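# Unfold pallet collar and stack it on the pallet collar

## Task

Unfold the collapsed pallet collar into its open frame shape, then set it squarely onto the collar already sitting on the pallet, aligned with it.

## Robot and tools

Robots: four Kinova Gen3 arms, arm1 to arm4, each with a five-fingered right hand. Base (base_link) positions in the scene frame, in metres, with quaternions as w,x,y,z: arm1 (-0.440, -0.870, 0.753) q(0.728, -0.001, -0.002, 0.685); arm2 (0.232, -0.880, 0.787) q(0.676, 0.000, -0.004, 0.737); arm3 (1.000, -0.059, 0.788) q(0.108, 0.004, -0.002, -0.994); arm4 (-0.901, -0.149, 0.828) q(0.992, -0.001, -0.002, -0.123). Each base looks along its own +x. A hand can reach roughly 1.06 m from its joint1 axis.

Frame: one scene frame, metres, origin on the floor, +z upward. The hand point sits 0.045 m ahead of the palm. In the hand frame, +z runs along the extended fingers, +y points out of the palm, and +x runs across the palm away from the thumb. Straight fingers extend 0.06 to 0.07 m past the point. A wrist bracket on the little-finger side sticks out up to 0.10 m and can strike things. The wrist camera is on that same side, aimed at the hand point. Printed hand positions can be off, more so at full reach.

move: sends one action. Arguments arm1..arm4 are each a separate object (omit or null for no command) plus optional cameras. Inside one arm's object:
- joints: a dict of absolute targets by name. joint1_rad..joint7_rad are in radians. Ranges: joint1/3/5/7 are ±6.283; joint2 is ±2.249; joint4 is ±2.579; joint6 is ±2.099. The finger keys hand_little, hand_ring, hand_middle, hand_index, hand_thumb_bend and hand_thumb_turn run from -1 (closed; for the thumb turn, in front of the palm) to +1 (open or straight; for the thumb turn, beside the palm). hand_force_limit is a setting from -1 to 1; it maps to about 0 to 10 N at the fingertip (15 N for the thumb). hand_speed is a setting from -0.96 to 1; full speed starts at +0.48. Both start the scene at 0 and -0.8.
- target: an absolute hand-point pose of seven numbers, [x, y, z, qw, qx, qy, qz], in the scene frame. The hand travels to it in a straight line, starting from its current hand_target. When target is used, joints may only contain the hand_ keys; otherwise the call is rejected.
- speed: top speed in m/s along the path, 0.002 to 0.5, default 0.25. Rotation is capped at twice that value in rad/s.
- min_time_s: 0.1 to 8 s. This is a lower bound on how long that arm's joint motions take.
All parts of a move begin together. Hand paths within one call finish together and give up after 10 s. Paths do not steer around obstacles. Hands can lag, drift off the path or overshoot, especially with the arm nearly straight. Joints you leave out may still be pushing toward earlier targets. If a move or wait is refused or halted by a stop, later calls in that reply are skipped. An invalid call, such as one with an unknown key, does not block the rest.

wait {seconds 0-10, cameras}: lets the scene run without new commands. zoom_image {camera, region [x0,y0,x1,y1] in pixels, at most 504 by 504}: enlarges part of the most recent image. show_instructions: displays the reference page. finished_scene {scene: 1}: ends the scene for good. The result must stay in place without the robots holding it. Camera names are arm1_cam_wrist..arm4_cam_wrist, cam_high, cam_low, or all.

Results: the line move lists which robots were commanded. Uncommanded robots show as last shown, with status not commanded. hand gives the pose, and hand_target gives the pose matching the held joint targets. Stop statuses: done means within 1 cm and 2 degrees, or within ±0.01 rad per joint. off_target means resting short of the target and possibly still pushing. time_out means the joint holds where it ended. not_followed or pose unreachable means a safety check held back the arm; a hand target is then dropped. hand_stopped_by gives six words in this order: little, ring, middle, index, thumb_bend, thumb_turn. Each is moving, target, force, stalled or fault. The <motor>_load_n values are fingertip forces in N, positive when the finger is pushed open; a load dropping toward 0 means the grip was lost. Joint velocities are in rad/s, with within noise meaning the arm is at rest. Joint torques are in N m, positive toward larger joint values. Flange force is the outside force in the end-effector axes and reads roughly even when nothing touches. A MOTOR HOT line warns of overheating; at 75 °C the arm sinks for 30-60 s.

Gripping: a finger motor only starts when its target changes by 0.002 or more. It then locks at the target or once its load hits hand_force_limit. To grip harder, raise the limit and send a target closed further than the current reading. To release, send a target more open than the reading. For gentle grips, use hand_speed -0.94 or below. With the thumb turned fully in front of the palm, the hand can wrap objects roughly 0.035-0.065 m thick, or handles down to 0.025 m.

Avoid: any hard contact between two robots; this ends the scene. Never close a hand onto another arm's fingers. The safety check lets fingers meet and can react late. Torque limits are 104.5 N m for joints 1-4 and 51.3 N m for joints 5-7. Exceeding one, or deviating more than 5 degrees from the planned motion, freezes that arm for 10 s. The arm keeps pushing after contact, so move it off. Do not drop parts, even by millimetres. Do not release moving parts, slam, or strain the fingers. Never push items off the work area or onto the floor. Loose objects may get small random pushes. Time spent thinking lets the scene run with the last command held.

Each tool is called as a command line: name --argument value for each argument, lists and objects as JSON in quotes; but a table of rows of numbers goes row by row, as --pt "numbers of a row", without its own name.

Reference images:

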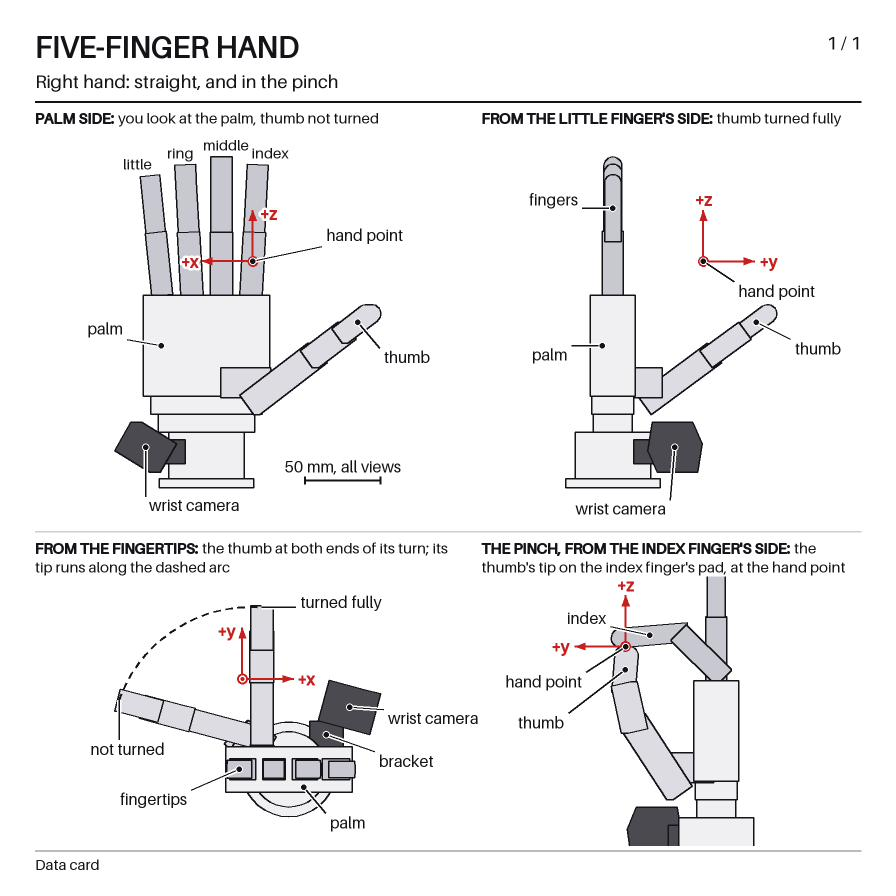

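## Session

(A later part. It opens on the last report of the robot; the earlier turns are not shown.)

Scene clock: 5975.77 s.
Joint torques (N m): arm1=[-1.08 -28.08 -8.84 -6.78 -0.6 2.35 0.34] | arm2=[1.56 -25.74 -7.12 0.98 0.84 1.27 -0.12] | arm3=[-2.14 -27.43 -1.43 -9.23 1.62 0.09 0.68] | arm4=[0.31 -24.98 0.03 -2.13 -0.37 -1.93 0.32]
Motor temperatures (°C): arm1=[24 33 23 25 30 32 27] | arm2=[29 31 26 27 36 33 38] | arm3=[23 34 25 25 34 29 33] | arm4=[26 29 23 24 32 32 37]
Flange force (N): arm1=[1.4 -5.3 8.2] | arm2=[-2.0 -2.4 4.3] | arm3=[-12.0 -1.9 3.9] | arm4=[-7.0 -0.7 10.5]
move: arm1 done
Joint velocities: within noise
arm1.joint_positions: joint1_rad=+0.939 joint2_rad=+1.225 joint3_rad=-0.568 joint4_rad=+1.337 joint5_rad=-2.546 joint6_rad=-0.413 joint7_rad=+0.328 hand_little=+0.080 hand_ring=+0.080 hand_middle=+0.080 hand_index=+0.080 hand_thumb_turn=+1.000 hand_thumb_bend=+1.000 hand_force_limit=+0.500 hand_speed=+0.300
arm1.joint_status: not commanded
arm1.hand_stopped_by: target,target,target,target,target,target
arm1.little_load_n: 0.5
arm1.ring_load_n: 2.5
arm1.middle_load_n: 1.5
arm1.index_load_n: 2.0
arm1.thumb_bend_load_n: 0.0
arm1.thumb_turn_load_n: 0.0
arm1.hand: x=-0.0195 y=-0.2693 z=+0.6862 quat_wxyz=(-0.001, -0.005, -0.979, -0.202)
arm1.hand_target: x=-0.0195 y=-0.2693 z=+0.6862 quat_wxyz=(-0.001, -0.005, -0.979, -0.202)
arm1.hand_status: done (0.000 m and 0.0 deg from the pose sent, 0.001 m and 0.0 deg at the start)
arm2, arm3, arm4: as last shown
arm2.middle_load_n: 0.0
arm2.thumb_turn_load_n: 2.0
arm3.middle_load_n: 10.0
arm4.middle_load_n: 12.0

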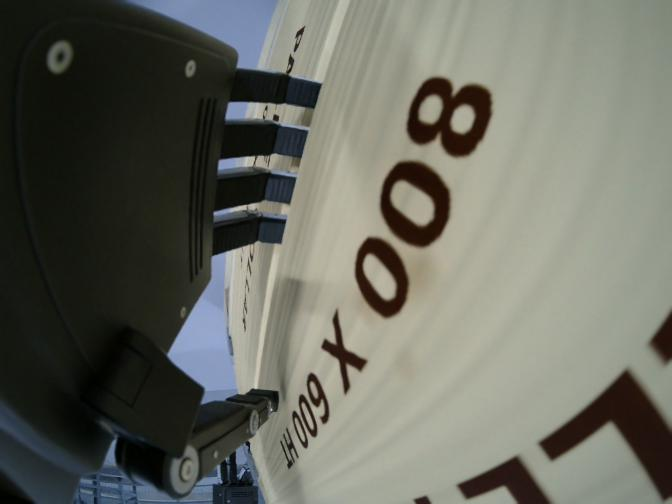

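move --arm1 '{"target":[-0.0195,-0.2693,0.6848,0.0012,0.0055,0.9796,0.2016],"speed":0.01}' --cameras '[]'

move --arm1 '{"target":[-0.0195,-0.2693,0.6838,0.0012,0.0055,0.9796,0.2016],"speed":0.01}' --cameras '["arm1_cam_wrist","arm4_cam_wrist","arm3_cam_wrist"]'

Scene clock: 5982.07 s.
Joint torques (N m): arm1=[0.04 -25.21 -6.51 -5.76 -0.33 1.29 0.23] | arm2=[0.64 -25.91 -7.73 1.19 0.75 0.69 -0.18] | arm3=[-2.46 -27.59 -1.76 -8.71 1.32 -0.31 0.59] | arm4=[0.74 -25.83 0.33 -1.72 -0.24 -2.12 0.38]
Motor temperatures (°C): arm1=[24 33 23 25 30 32 27] | arm2=[29 31 26 27 36 33 38] | arm3=[23 34 25 25 34 29 33] | arm4=[26 29 23 24 32 32 37]
Flange force (N): arm1=[2.6 -2.6 4.4] | arm2=[-0.5 -1.6 4.4] | arm3=[-10.8 -1.2 5.5] | arm4=[-8.1 -0.2 13.5]
move: arm1 done
Joint velocities: within noise
arm1.joint_positions: joint1_rad=+0.938 joint2_rad=+1.228 joint3_rad=-0.567 joint4_rad=+1.337 joint5_rad=-2.545 joint6_rad=-0.411 joint7_rad=+0.328 hand_little=+0.080 hand_ring=+0.080 hand_middle=+0.080 hand_index=+0.080 hand_thumb_turn=+1.000 hand_thumb_bend=+1.000 hand_force_limit=+0.500 hand_speed=+0.300
arm1.joint_status: not commanded
arm1.hand_stopped_by: target,target,target,target,target,target
arm1.little_load_n: 0.0
arm1.ring_load_n: 0.5
arm1.middle_load_n: 0.0
arm1.index_load_n: 1.0
arm1.thumb_bend_load_n: 0.0
arm1.thumb_turn_load_n: 0.0
arm1.hand: x=-0.0195 y=-0.2693 z=+0.6848 quat_wxyz=(-0.001, -0.005, -0.979, -0.202)
arm1.hand_target: x=-0.0195 y=-0.2693 z=+0.6848 quat_wxyz=(-0.001, -0.005, -0.979, -0.202)
arm1.hand_status: done (0.000 m and 0.0 deg from the pose sent, 0.001 m and 0.0 deg at the start)
arm2, arm3, arm4: as last shown
arm2.thumb_turn_load_n: 1.5
arm3.middle_load_n: 11.5
arm4.middle_load_n: 14.0

Scene clock: 5983.03 s.
Joint torques (N m): arm1=[0.16 -24.21 -6.01 -5.14 -0.33 0.93 0.31] | arm2=[0.43 -26.06 -7.69 1.1 0.73 0.58 -0.14] | arm3=[-2.48 -27.55 -1.79 -8.44 1.22 -0.52 0.56] | arm4=[0.69 -26.1 0.25 -1.62 -0.14 -2.2 0.36]
Motor temperatures (°C): arm1=[24 33 23 25 30 32 27] | arm2=[29 31 26 27 36 33 38] | arm3=[23 34 25 25 34 29 33] | arm4=[26 29 23 24 32 32 37]
Flange force (N): arm1=[2.6 -1.6 3.5] | arm2=[-0.3 -0.2 4.7] | arm3=[-10.2 -1.0 5.9] | arm4=[-8.2 -0.5 14.4]
move: arm1 done
Joint velocities: within noise
arm1.joint_positions: joint1_rad=+0.938 joint2_rad=+1.230 joint3_rad=-0.566 joint4_rad=+1.336 joint5_rad=-2.545 joint6_rad=-0.410 joint7_rad=+0.328 hand_little=+0.080 hand_ring=+0.080 hand_middle=+0.080 hand_index=+0.080 hand_thumb_turn=+1.000 hand_thumb_bend=+1.000 hand_force_limit=+0.500 hand_speed=+0.300
arm1.joint_status: not commanded
arm1.hand_stopped_by: target,target,target,target,target,target
arm1.little_load_n: 0.0
arm1.ring_load_n: 0.5
arm1.middle_load_n: 0.0
arm1.index_load_n: 0.0
arm1.thumb_bend_load_n: 0.0
arm1.thumb_turn_load_n: 0.0
arm1.hand: x=-0.0195 y=-0.2693 z=+0.6838 quat_wxyz=(-0.001, -0.005, -0.979, -0.202)
arm1.hand_target: x=-0.0195 y=-0.2693 z=+0.6838 quat_wxyz=(-0.001, -0.005, -0.979, -0.202)
arm1.hand_status: done (0.000 m and 0.0 deg from the pose sent, 0.001 m and 0.0 deg at the start)
arm2, arm3, arm4: as last shown
arm4.middle_load_n: 14.5
pictures: arm1_cam_wrist, arm3_cam_wrist, arm4_cam_wrist

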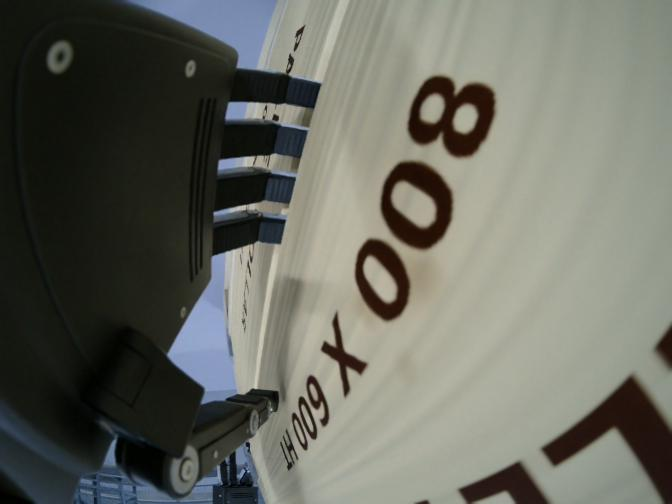

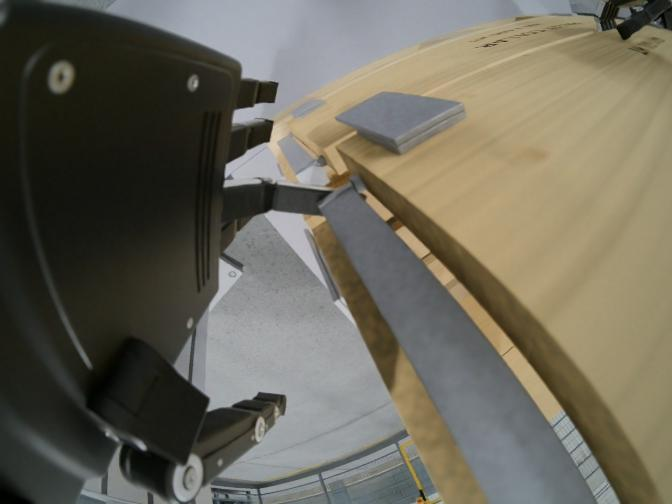

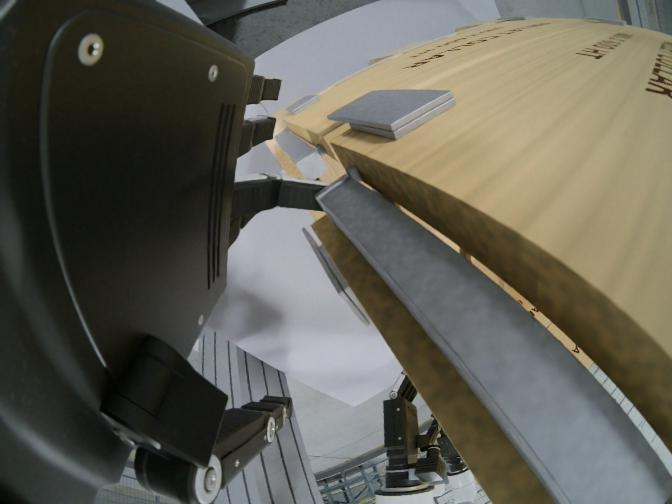

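move --arm1 '{"target":[-0.0195,-0.2725,0.6810,0.0012,0.0055,0.9796,0.2016],"speed":0.02}' --cameras '[]'

move --arm1 '{"target":[-0.0195,-0.2767,0.6783,0.0012,0.0055,0.9796,0.2016],"speed":0.02}' --cameras '[]'

Scene clock: 6039.07 s.
Joint torques (N m): arm1=[0.22 -24.12 -6.07 -5.17 -0.31 0.95 0.24] | arm2=[0.47 -25.93 -7.67 1.14 0.71 0.55 -0.15] | arm3=[-2.49 -27.52 -1.78 -8.45 1.22 -0.56 0.55] | arm4=[0.7 -26.07 0.34 -1.64 -0.16 -2.2 0.31]
Motor temperatures (°C): arm1=[24 32 22 25 30 32 27] | arm2=[29 32 26 27 36 32 38] | arm3=[23 34 25 25 34 29 33] | arm4=[26 30 23 24 32 32 37]
Flange force (N): arm1=[2.9 -1.8 3.4] | arm2=[-0.3 -0.6 4.4] | arm3=[-10.3 -1.0 5.9] | arm4=[-7.7 -0.7 14.5]
move: arm1 done
Joint velocities: within noise
arm1.joint_positions: joint1_rad=+0.942 joint2_rad=+1.231 joint3_rad=-0.562 joint4_rad=+1.345 joint5_rad=-2.542 joint6_rad=-0.400 joint7_rad=+0.328 hand_little=+0.080 hand_ring=+0.080 hand_middle=+0.080 hand_index=+0.080 hand_thumb_turn=+1.000 hand_thumb_bend=+1.000 hand_force_limit=+0.500 hand_speed=+0.300
arm1.joint_status: not commanded
arm1.hand_stopped_by: target,target,target,target,target,target
arm1.little_load_n: 0.0
arm1.ring_load_n: 0.0
arm1.middle_load_n: 0.0
arm1.index_load_n: 0.0
arm1.thumb_bend_load_n: 0.0
arm1.thumb_turn_load_n: 0.0
arm1.hand: x=-0.0195 y=-0.2725 z=+0.6810 quat_wxyz=(-0.001, -0.005, -0.979, -0.202)
arm1.hand_target: x=-0.0195 y=-0.2725 z=+0.6810 quat_wxyz=(-0.001, -0.005, -0.979, -0.202)
arm1.hand_status: done (0.000 m and 0.0 deg from the pose sent, 0.004 m and 0.0 deg at the start)
arm2, arm3, arm4: as last shown
arm2.little_load_n: 0.5
arm2.thumb_bend_load_n: 12.5
arm3.thumb_bend_load_n: -0.5

Scene clock: 6040.03 s.
Joint torques (N m): arm1=[0.2 -24.02 -5.93 -5.1 -0.33 0.92 0.21] | arm2=[0.5 -25.95 -7.71 1.19 0.73 0.56 -0.1] | arm3=[-2.5 -27.51 -1.74 -8.46 1.2 -0.52 0.55] | arm4=[0.71 -26.09 0.33 -1.66 -0.13 -2.19 0.4]
Motor temperatures (°C): arm1=[24 32 22 25 30 32 27] | arm2=[29 32 26 27 36 32 38] | arm3=[23 34 25 25 34 29 33] | arm4=[26 30 23 24 32 32 37]
Flange force (N): arm1=[2.8 -1.8 3.3] | arm2=[-0.4 -0.9 4.4] | arm3=[-10.3 -1.0 5.8] | arm4=[-8.0 -0.4 14.4]
move: arm1 done
Joint velocities: within noise
arm1.joint_positions: joint1_rad=+0.947 joint2_rad=+1.232 joint3_rad=-0.559 joint4_rad=+1.356 joint5_rad=-2.539 joint6_rad=-0.388 joint7_rad=+0.328 hand_little=+0.080 hand_ring=+0.080 hand_middle=+0.080 hand_index=+0.080 hand_thumb_turn=+1.000 hand_thumb_bend=+1.000 hand_force_limit=+0.500 hand_speed=+0.300
arm1.joint_status: not commanded
arm1.hand_stopped_by: target,target,target,target,target,target
arm1.little_load_n: 0.0
arm1.ring_load_n: 0.0
arm1.middle_load_n: 0.0
arm1.index_load_n: 0.0
arm1.thumb_bend_load_n: 0.0
arm1.thumb_turn_load_n: 0.0
arm1.hand: x=-0.0195 y=-0.2767 z=+0.6783 quat_wxyz=(-0.001, -0.005, -0.979, -0.202)
arm1.hand_target: x=-0.0195 y=-0.2767 z=+0.6783 quat_wxyz=(-0.001, -0.005, -0.979, -0.202)
arm1.hand_status: done (0.000 m and 0.0 deg from the pose sent, 0.005 m and 0.0 deg at the start)
arm2, arm3, arm4: as last shown
arm2.little_load_n: 0.0
arm2.thumb_bend_load_n: 12.0
arm3.thumb_bend_load_n: 0.0

No contact. Continue sliding out.

move --arm1 '{"target":[-0.0195,-0.2852,0.6730,0.0012,0.0055,0.9796,0.2016],"speed":0.02}' --cameras '[]'

move --arm1 '{"target":[-0.0195,-0.2937,0.6677,0.0012,0.0055,0.9796,0.2016],"speed":0.02}' --cameras '[]'

move --arm1 '{"target":[-0.0195,-0.3050,0.6620,0.0012,0.0055,0.9796,0.2016],"speed":0.03}' --cameras '["arm1_cam_wrist"]'

Scene clock: 6045.20 s.
Joint torques (N m): arm1=[0.21 -23.96 -5.96 -4.99 -0.35 0.87 0.3] | arm2=[0.51 -25.95 -7.75 1.18 0.69 0.61 -0.18] | arm3=[-2.48 -27.54 -1.78 -8.43 1.21 -0.52 0.56] | arm4=[0.69 -26.08 0.34 -1.59 -0.19 -2.19 0.37]
Motor temperatures (°C): arm1=[24 32 22 25 30 32 27] | arm2=[29 32 26 27 36 32 38] | arm3=[23 34 25 25 34 29 33] | arm4=[26 30 23 24 32 32 37]
Flange force (N): arm1=[3.3 -2.1 3.5] | arm2=[-0.3 -1.2 4.5] | arm3=[-10.1 -1.0 5.9] | arm4=[-8.3 -0.4 14.4]
move: arm1 done
Joint velocities: within noise
arm1.joint_positions: joint1_rad=+0.958 joint2_rad=+1.233 joint3_rad=-0.551 joint4_rad=+1.379 joint5_rad=-2.532 joint6_rad=-0.365 joint7_rad=+0.328 hand_little=+0.080 hand_ring=+0.080 hand_middle=+0.080 hand_index=+0.080 hand_thumb_turn=+1.000 hand_thumb_bend=+1.000 hand_force_limit=+0.500 hand_speed=+0.300
arm1.joint_status: not commanded
arm1.hand_stopped_by: target,target,target,target,target,target
arm1.little_load_n: 0.0
arm1.ring_load_n: 0.0
arm1.middle_load_n: 0.0
arm1.index_load_n: 0.0
arm1.thumb_bend_load_n: 0.0
arm1.thumb_turn_load_n: 0.0
arm1.hand: x=-0.0195 y=-0.2852 z=+0.6730 quat_wxyz=(-0.001, -0.006, -0.979, -0.202)
arm1.hand_target: x=-0.0195 y=-0.2852 z=+0.6730 quat_wxyz=(-0.001, -0.006, -0.979, -0.202)
arm1.hand_status: done (0.000 m and 0.0 deg from the pose sent, 0.010 m and 0.0 deg at the start)
arm2, arm3, arm4: as last shown
arm2.thumb_bend_load_n: 12.5
arm4.middle_load_n: 15.0
arm4.thumb_turn_load_n: -0.5

Scene clock: 6046.20 s.
Joint torques (N m): arm1=[0.26 -15.54 -2.29 -1.36 -0.13 -1.54 0.14] | arm2=[0.55 -25.95 -7.73 1.16 0.71 0.62 -0.17] | arm3=[-2.49 -27.56 -1.78 -8.43 1.19 -0.53 0.55] | arm4=[0.71 -26.11 0.35 -1.6 -0.19 -2.21 0.36]
Motor temperatures (°C): arm1=[24 32 22 25 30 32 27] | arm2=[29 32 26 27 36 32 38] | arm3=[23 34 25 25 34 29 33] | arm4=[26 30 23 24 32 32 37]
Flange force (N): arm1=[3.4 3.0 -7.9] | arm2=[-0.4 -1.1 4.5] | arm3=[-10.1 -1.0 6.0] | arm4=[-8.2 -0.5 14.5]
move: arm1 done
Joint velocities: within noise
arm1.joint_positions: joint1_rad=+0.968 joint2_rad=+1.235 joint3_rad=-0.542 joint4_rad=+1.402 joint5_rad=-2.526 joint6_rad=-0.343 joint7_rad=+0.328 hand_little=+0.080 hand_ring=+0.080 hand_middle=+0.079 hand_index=+0.079 hand_thumb_turn=+1.000 hand_thumb_bend=+1.000 hand_force_limit=+0.500 hand_speed=+0.300
arm1.joint_status: not commanded
arm1.hand_stopped_by: target,target,target,target,target,target
arm1.little_load_n: 0.0
arm1.ring_load_n: -0.5
arm1.middle_load_n: -8.5
arm1.index_load_n: -5.0
arm1.thumb_bend_load_n: 0.0
arm1.thumb_turn_load_n: 0.0
arm1.hand: x=-0.0195 y=-0.2937 z=+0.6677 quat_wxyz=(-0.001, -0.006, -0.979, -0.202)
arm1.hand_target: x=-0.0195 y=-0.2937 z=+0.6677 quat_wxyz=(-0.001, -0.006, -0.979, -0.202)
arm1.hand_status: done (0.000 m and 0.0 deg from the pose sent, 0.010 m and 0.0 deg at the start)
arm2, arm3, arm4: as last shown
arm2.thumb_bend_load_n: 12.0
arm3.thumb_bend_load_n: -0.5
arm4.middle_load_n: 14.5
arm4.thumb_turn_load_n: 0.0

Scene clock: 6047.17 s.
Joint torques (N m): arm1=[0.16 -23.57 -5.9 -4.47 -0.25 0.95 0.2] | arm2=[0.83 -25.99 -7.66 1.16 0.81 0.8 -0.09] | arm3=[-2.15 -27.66 -1.45 -8.62 1.37 -0.53 0.54] | arm4=[0.71 -26.1 0.32 -1.6 -0.17 -2.18 0.39]
Motor temperatures (°C): arm1=[24 32 22 25 30 32 27] | arm2=[29 32 26 27 36 32 38] | arm3=[23 34 25 25 34 29 33] | arm4=[26 30 23 24 32 32 37]
Flange force (N): arm1=[2.6 -1.6 3.8] | arm2=[-0.9 -1.4 4.6] | arm3=[-10.4 -1.6 5.7] | arm4=[-8.4 -0.4 14.4]
move: arm1 done
Joint velocities: within noise
arm1.joint_positions: joint1_rad=+0.982 joint2_rad=+1.235 joint3_rad=-0.532 joint4_rad=+1.431 joint5_rad=-2.518 joint6_rad=-0.314 joint7_rad=+0.330 hand_little=+0.080 hand_ring=+0.080 hand_middle=+0.080 hand_index=+0.080 hand_thumb_turn=+1.000 hand_thumb_bend=+1.000 hand_force_limit=+0.500 hand_speed=+0.300
arm1.joint_status: not commanded
arm1.hand_stopped_by: target,target,target,target,target,target
arm1.little_load_n: 0.0
arm1.ring_load_n: 0.0
arm1.middle_load_n: 0.0
arm1.index_load_n: 0.0
arm1.thumb_bend_load_n: 0.0
arm1.thumb_turn_load_n: 0.0
arm1.hand: x=-0.0195 y=-0.3050 z=+0.6620 quat_wxyz=(-0.001, -0.005, -0.979, -0.202)
arm1.hand_target: x=-0.0195 y=-0.3050 z=+0.6620 quat_wxyz=(-0.001, -0.005, -0.979, -0.202)
arm1.hand_status: done (0.000 m and 0.0 deg from the pose sent, 0.013 m and 0.0 deg at the start)
arm2.joint_positions: joint1_rad=+0.544 joint2_rad=+1.536 joint3_rad=-1.890 joint4_rad=+0.999 joint5_rad=+1.694 joint6_rad=+1.887 joint7_rad=-0.545 hand_little=+1.000 hand_ring=+1.000 hand_middle=+1.000 hand_index=+1.000 hand_thumb_turn=-1.000 hand_thumb_bend=-0.518 hand_force_limit=+1.000 hand_speed=-0.900
arm2.joint_status: not commanded
arm2.hand_stopped_by: target,target,fault,target,force,target
arm2.little_load_n: 0.0
arm2.ring_load_n: 0.0
arm2.middle_load_n: 0.0
arm2.index_load_n: 0.0
arm2.thumb_bend_load_n: 12.0
arm2.thumb_turn_load_n: 1.5
arm2.hand: x=+0.2401 y=-0.3170 z=+0.8476 quat_wxyz=(+0.015, +1.000, -0.006, +0.000)
arm2.hand_target: x=+0.2401 y=-0.3170 z=+0.8476 quat_wxyz=(+0.015, +1.000, -0.006, +0.000)
arm2.hand_status: not commanded
arm3.joint_positions: joint1_rad=-0.335 joint2_rad=+1.211 joint3_rad=-0.168 joint4_rad=+1.186 joint5_rad=-2.415 joint6_rad=-0.820 joint7_rad=+4.367 hand_little=+1.000 hand_ring=+1.000 hand_middle=+0.051 hand_index=+1.000 hand_thumb_turn=+1.000 hand_thumb_bend=+0.934 hand_force_limit=+0.500 hand_speed=+0.300
arm3.joint_status: not commanded
arm3.hand_stopped_by: target,target,target,target,target,target
arm3.little_load_n: 0.0
arm3.ring_load_n: 0.0
arm3.middle_load_n: 11.5
arm3.index_load_n: 0.0
arm3.thumb_bend_load_n: 0.0
arm3.thumb_turn_load_n: 0.0
arm3.hand: x=+0.3985 y=-0.2564 z=+0.7066 quat_wxyz=(+0.066, +0.377, -0.910, -0.160)
arm3.hand_target: x=+0.3985 y=-0.2564 z=+0.7066 quat_wxyz=(+0.066, +0.377, -0.910, -0.160)
arm3.hand_status: not commanded
arm4.joint_positions: joint1_rad=+0.070 joint2_rad=+1.142 joint3_rad=+0.217 joint4_rad=+1.757 joint5_rad=+1.760 joint6_rad=-0.531 joint7_rad=-3.790 hand_little=+1.000 hand_ring=+1.000 hand_middle=+0.051 hand_index=+1.000 hand_thumb_turn=+1.000 hand_thumb_bend=+1.000 hand_force_limit=+0.500 hand_speed=+0.300
arm4.joint_status: not commanded
arm4.hand_stopped_by: target,target,target,target,target,target
arm4.little_load_n: 0.0
arm4.ring_load_n: 0.0
arm4.middle_load_n: 14.5
arm4.index_load_n: 0.0
arm4.thumb_bend_load_n: 0.0
arm4.thumb_turn_load_n: 0.0
arm4.hand: x=-0.3577 y=-0.2793 z=+0.7120 quat_wxyz=(-0.066, -0.377, -0.910, -0.160)
arm4.hand_target: x=-0.3577 y=-0.2793 z=+0.7120 quat_wxyz=(-0.066, -0.377, -0.910, -0.160)
arm4.hand_status: not commanded

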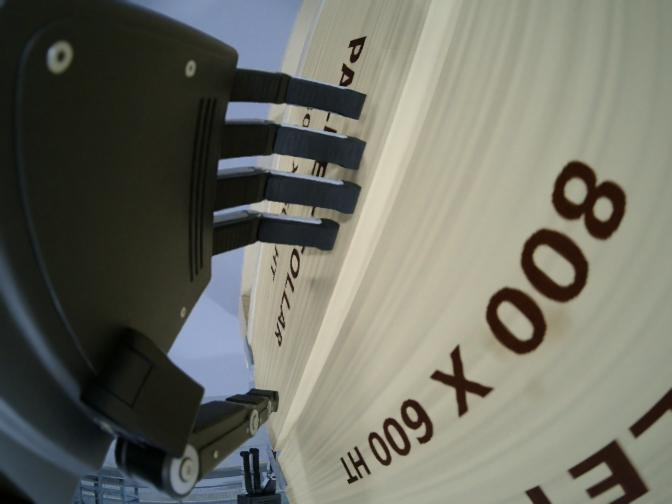

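move --arm1 '{"target":[-0.0195,-0.3800,0.6800,0.0012,0.0055,0.9796,0.2016],"speed":0.15,"joints":{"hand_little":1,"hand_ring":1,"hand_middle":1,"hand_index":1}}' --cameras '[]'

move --arm1 '{"target":[-0.1500,-0.4000,0.9400,0,0,1,0],"speed":0.12,"joints":{"hand_thumb_turn":-1}}' --cameras '["arm1_cam_wrist","cam_high"]'

Scene clock: 6054.33 s.
Joint torques (N m): arm1=[0.24 -21.8 -5.83 -3.84 -0.27 0.93 0.27] | arm2=[0.87 -26.05 -7.52 1.05 0.81 0.71 -0.16] | arm3=[-2.12 -27.63 -1.41 -8.64 1.38 -0.52 0.58] | arm4=[0.69 -26.19 0.31 -1.67 -0.19 -2.21 0.38]
Motor temperatures (°C): arm1=[24 32 22 25 30 32 27] | arm2=[29 32 26 27 36 32 38] | arm3=[23 34 25 25 34 29 33] | arm4=[26 30 23 24 32 32 37]
Flange force (N): arm1=[3.9 -1.9 4.7] | arm2=[-0.9 -1.0 4.6] | arm3=[-10.5 -1.7 5.6] | arm4=[-8.2 -0.5 14.5]
move: arm1 done
Joint velocities: within noise
arm1.joint_positions: joint1_rad=+1.112 joint2_rad=+1.143 joint3_rad=-0.521 joint4_rad=+1.641 joint5_rad=-2.488 joint6_rad=-0.221 joint7_rad=+0.357 hand_little=+1.000 hand_ring=+1.000 hand_middle=+1.000 hand_index=+1.000 hand_thumb_turn=+1.000 hand_thumb_bend=+1.000 hand_force_limit=+0.500 hand_speed=+0.300
arm1.joint_status: all done
arm1.hand_stopped_by: target,target,target,target,target,target
arm1.little_load_n: 0.0
arm1.ring_load_n: 0.0
arm1.middle_load_n: 0.0
arm1.index_load_n: 0.0
arm1.thumb_bend_load_n: 0.0
arm1.thumb_turn_load_n: 0.0
arm1.hand: x=-0.0195 y=-0.3800 z=+0.6800 quat_wxyz=(-0.001, -0.005, -0.979, -0.202)
arm1.hand_target: x=-0.0195 y=-0.3800 z=+0.6800 quat_wxyz=(-0.001, -0.005, -0.979, -0.202)
arm1.hand_status: done (0.000 m and 0.0 deg from the pose sent, 0.077 m and 0.0 deg at the start)
arm2, arm3, arm4: as last shown
arm2.ring_load_n: 0.5
arm2.thumb_bend_load_n: 12.5
arm3.thumb_bend_load_n: -0.5

Scene clock: 6057.30 s.
Joint torques (N m): arm1=[0.14 -18.1 -4.26 -7.37 -0.15 -0.01 0.2] | arm2=[0.79 -26.06 -7.6 1.11 0.82 0.79 -0.11] | arm3=[-2.13 -27.61 -1.43 -8.59 1.36 -0.54 0.56] | arm4=[0.74 -26.16 0.26 -1.66 -0.17 -2.19 0.34]
Motor temperatures (°C): arm1=[24 32 22 25 30 32 27] | arm2=[29 32 26 27 36 32 38] | arm3=[23 34 25 25 34 29 33] | arm4=[26 30 23 24 32 32 37]
Flange force (N): arm1=[-1.3 3.0 3.6] | arm2=[-0.9 -1.1 4.7] | arm3=[-10.4 -1.6 5.6] | arm4=[-8.1 -0.5 14.4]
move: arm1 done
Joint velocities: within noise
arm1.joint_positions: joint1_rad=+0.865 joint2_rad=+0.590 joint3_rad=-0.660 joint4_rad=+1.514 joint5_rad=-2.767 joint6_rad=-1.172 joint7_rad=+0.200 hand_little=+1.000 hand_ring=+1.000 hand_middle=+1.000 hand_index=+1.000 hand_thumb_turn=-1.000 hand_thumb_bend=+1.000 hand_force_limit=+0.500 hand_speed=+0.300
arm1.joint_status: all done
arm1.hand_stopped_by: target,target,target,target,target,target
arm1.little_load_n: 0.0
arm1.ring_load_n: 0.0
arm1.middle_load_n: 0.0
arm1.index_load_n: 0.0
arm1.thumb_bend_load_n: -0.5
arm1.thumb_turn_load_n: 0.0
arm1.hand: x=-0.1500 y=-0.4000 z=+0.9400 quat_wxyz=(+0.000, +0.000, -1.000, +0.000)
arm1.hand_target: x=-0.1500 y=-0.4000 z=+0.9400 quat_wxyz=(+0.000, +0.000, -1.000, +0.000)
arm1.hand_status: done (0.000 m and 0.0 deg from the pose sent, 0.292 m and 23.3 deg at the start)
arm2, arm3, arm4: as last shown
arm2.ring_load_n: 0.0
arm2.thumb_bend_load_n: 12.0
arm3.thumb_bend_load_n: 0.0

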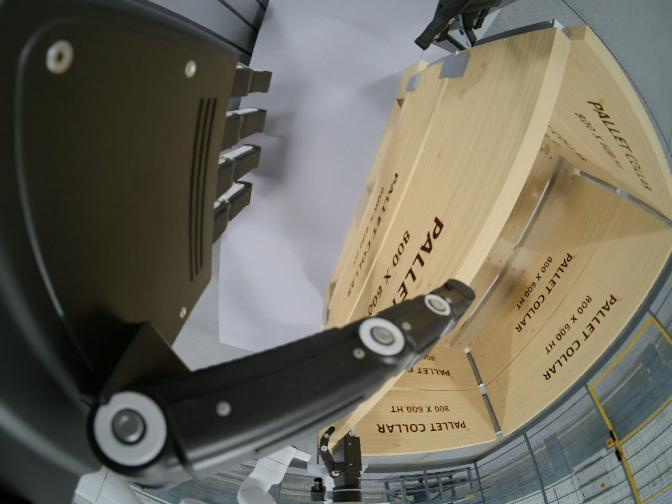

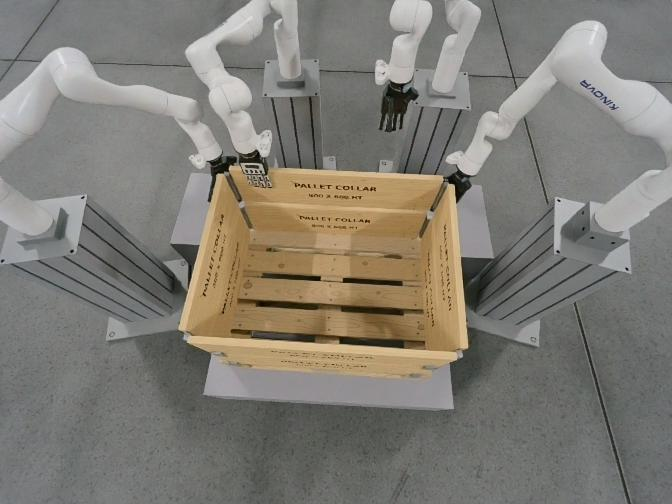

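move --arm1 '{"target":[-0.1700,-0.2400,0.9500,0,0,1,0],"speed":0.12}' --cameras '["arm1_cam_wrist"]'

move --arm1 '{"target":[-0.1700,-0.2380,0.8900,0,0,1,0],"speed":0.06}' --cameras '["arm1_cam_wrist"]'

Scene clock: 6068.57 s.
Joint torques (N m): arm1=[0.2 -23.59 -4.09 -7.74 -0.17 -0.05 0.2] | arm2=[0.88 -26.11 -7.59 1.12 0.81 0.74 -0.13] | arm3=[-2.13 -27.66 -1.42 -8.64 1.38 -0.5 0.57] | arm4=[0.71 -26.13 0.35 -1.71 -0.21 -2.23 0.39]
Motor temperatures (°C): arm1=[24 31 22 25 30 32 27] | arm2=[29 32 26 27 36 32 38] | arm3=[23 34 25 25 34 29 33] | arm4=[26 30 23 24 32 32 37]
Flange force (N): arm1=[-0.4 2.3 2.2] | arm2=[-1.0 -1.3 4.7] | arm3=[-10.4 -1.7 5.6] | arm4=[-8.0 -0.4 14.4]
move: arm1 done
Joint velocities: within noise
arm1.joint_positions: joint1_rad=+0.529 joint2_rad=+0.879 joint3_rad=-0.600 joint4_rad=+0.896 joint5_rad=-2.694 joint6_rad=-1.476 joint7_rad=+0.132 hand_little=+1.000 hand_ring=+1.000 hand_middle=+1.000 hand_index=+1.000 hand_thumb_turn=-1.000 hand_thumb_bend=+1.000 hand_force_limit=+0.500 hand_speed=+0.300
arm1.joint_status: not commanded
arm1.hand_stopped_by: target,target,target,target,target,target
arm1.little_load_n: 0.0
arm1.ring_load_n: 0.0
arm1.middle_load_n: 0.0
arm1.index_load_n: 0.0
arm1.thumb_bend_load_n: 0.0
arm1.thumb_turn_load_n: 0.0
arm1.hand: x=-0.1700 y=-0.2400 z=+0.9500 quat_wxyz=(+0.000, +0.000, -1.000, +0.000)
arm1.hand_target: x=-0.1700 y=-0.2400 z=+0.9500 quat_wxyz=(+0.000, +0.000, -1.000, +0.000)
arm1.hand_status: done (0.000 m and 0.0 deg from the pose sent, 0.162 m and 0.0 deg at the start)
arm2, arm3, arm4: as last shown
arm2.thumb_bend_load_n: 12.5

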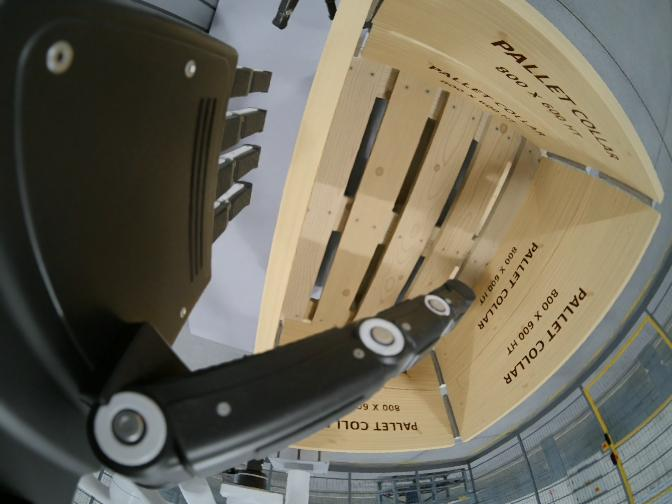

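Scene clock: 6070.07 s.
Joint torques (N m): arm1=[0.23 -23.83 -4.33 -7.36 -0.22 -0.05 0.21] | arm2=[0.83 -26 -7.59 1.15 0.81 0.7 -0.09] | arm3=[-2.14 -27.65 -1.43 -8.62 1.35 -0.51 0.58] | arm4=[0.73 -26.16 0.31 -1.67 -0.19 -2.17 0.38]
Motor temperatures (°C): arm1=[24 31 22 25 30 32 27] | arm2=[29 32 26 27 36 32 38] | arm3=[23 34 25 25 34 29 33] | arm4=[26 30 23 24 32 32 37]
Flange force (N): arm1=[-0.4 2.4 2.5] | arm2=[-1.0 -1.3 4.4] | arm3=[-10.4 -1.6 5.6] | arm4=[-8.3 -0.4 14.4]
move: arm1 done
Joint velocities: within noise
arm1.joint_positions: joint1_rad=+0.541 joint2_rad=+0.929 joint3_rad=-0.590 joint4_rad=+0.998 joint5_rad=-2.670 joint6_rad=-1.335 joint7_rad=+0.101 hand_little=+1.000 hand_ring=+1.000 hand_middle=+1.000 hand_index=+1.000 hand_thumb_turn=-1.000 hand_thumb_bend=+1.000 hand_force_limit=+0.500 hand_speed=+0.300
arm1.joint_status: not commanded
arm1.hand_stopped_by: target,target,target,target,target,target
arm1.little_load_n: 0.0
arm1.ring_load_n: 0.0
arm1.middle_load_n: 0.0
arm1.index_load_n: 0.0
arm1.thumb_bend_load_n: 0.0
arm1.thumb_turn_load_n: 0.0
arm1.hand: x=-0.1700 y=-0.2380 z=+0.8900 quat_wxyz=(+0.000, +0.000, -1.000, +0.000)
arm1.hand_target: x=-0.1700 y=-0.2380 z=+0.8900 quat_wxyz=(+0.000, +0.000, -1.000, +0.000)
arm1.hand_status: done (0.000 m and 0.0 deg from the pose sent, 0.060 m and 0.0 deg at the start)
arm2, arm3, arm4: as last shown
arm2.middle_load_n: 0.5
arm2.thumb_bend_load_n: 12.0
arm3.ring_load_n: 0.5
arm3.middle_load_n: 12.0
arm3.index_load_n: 0.5
arm3.thumb_bend_load_n: -0.5

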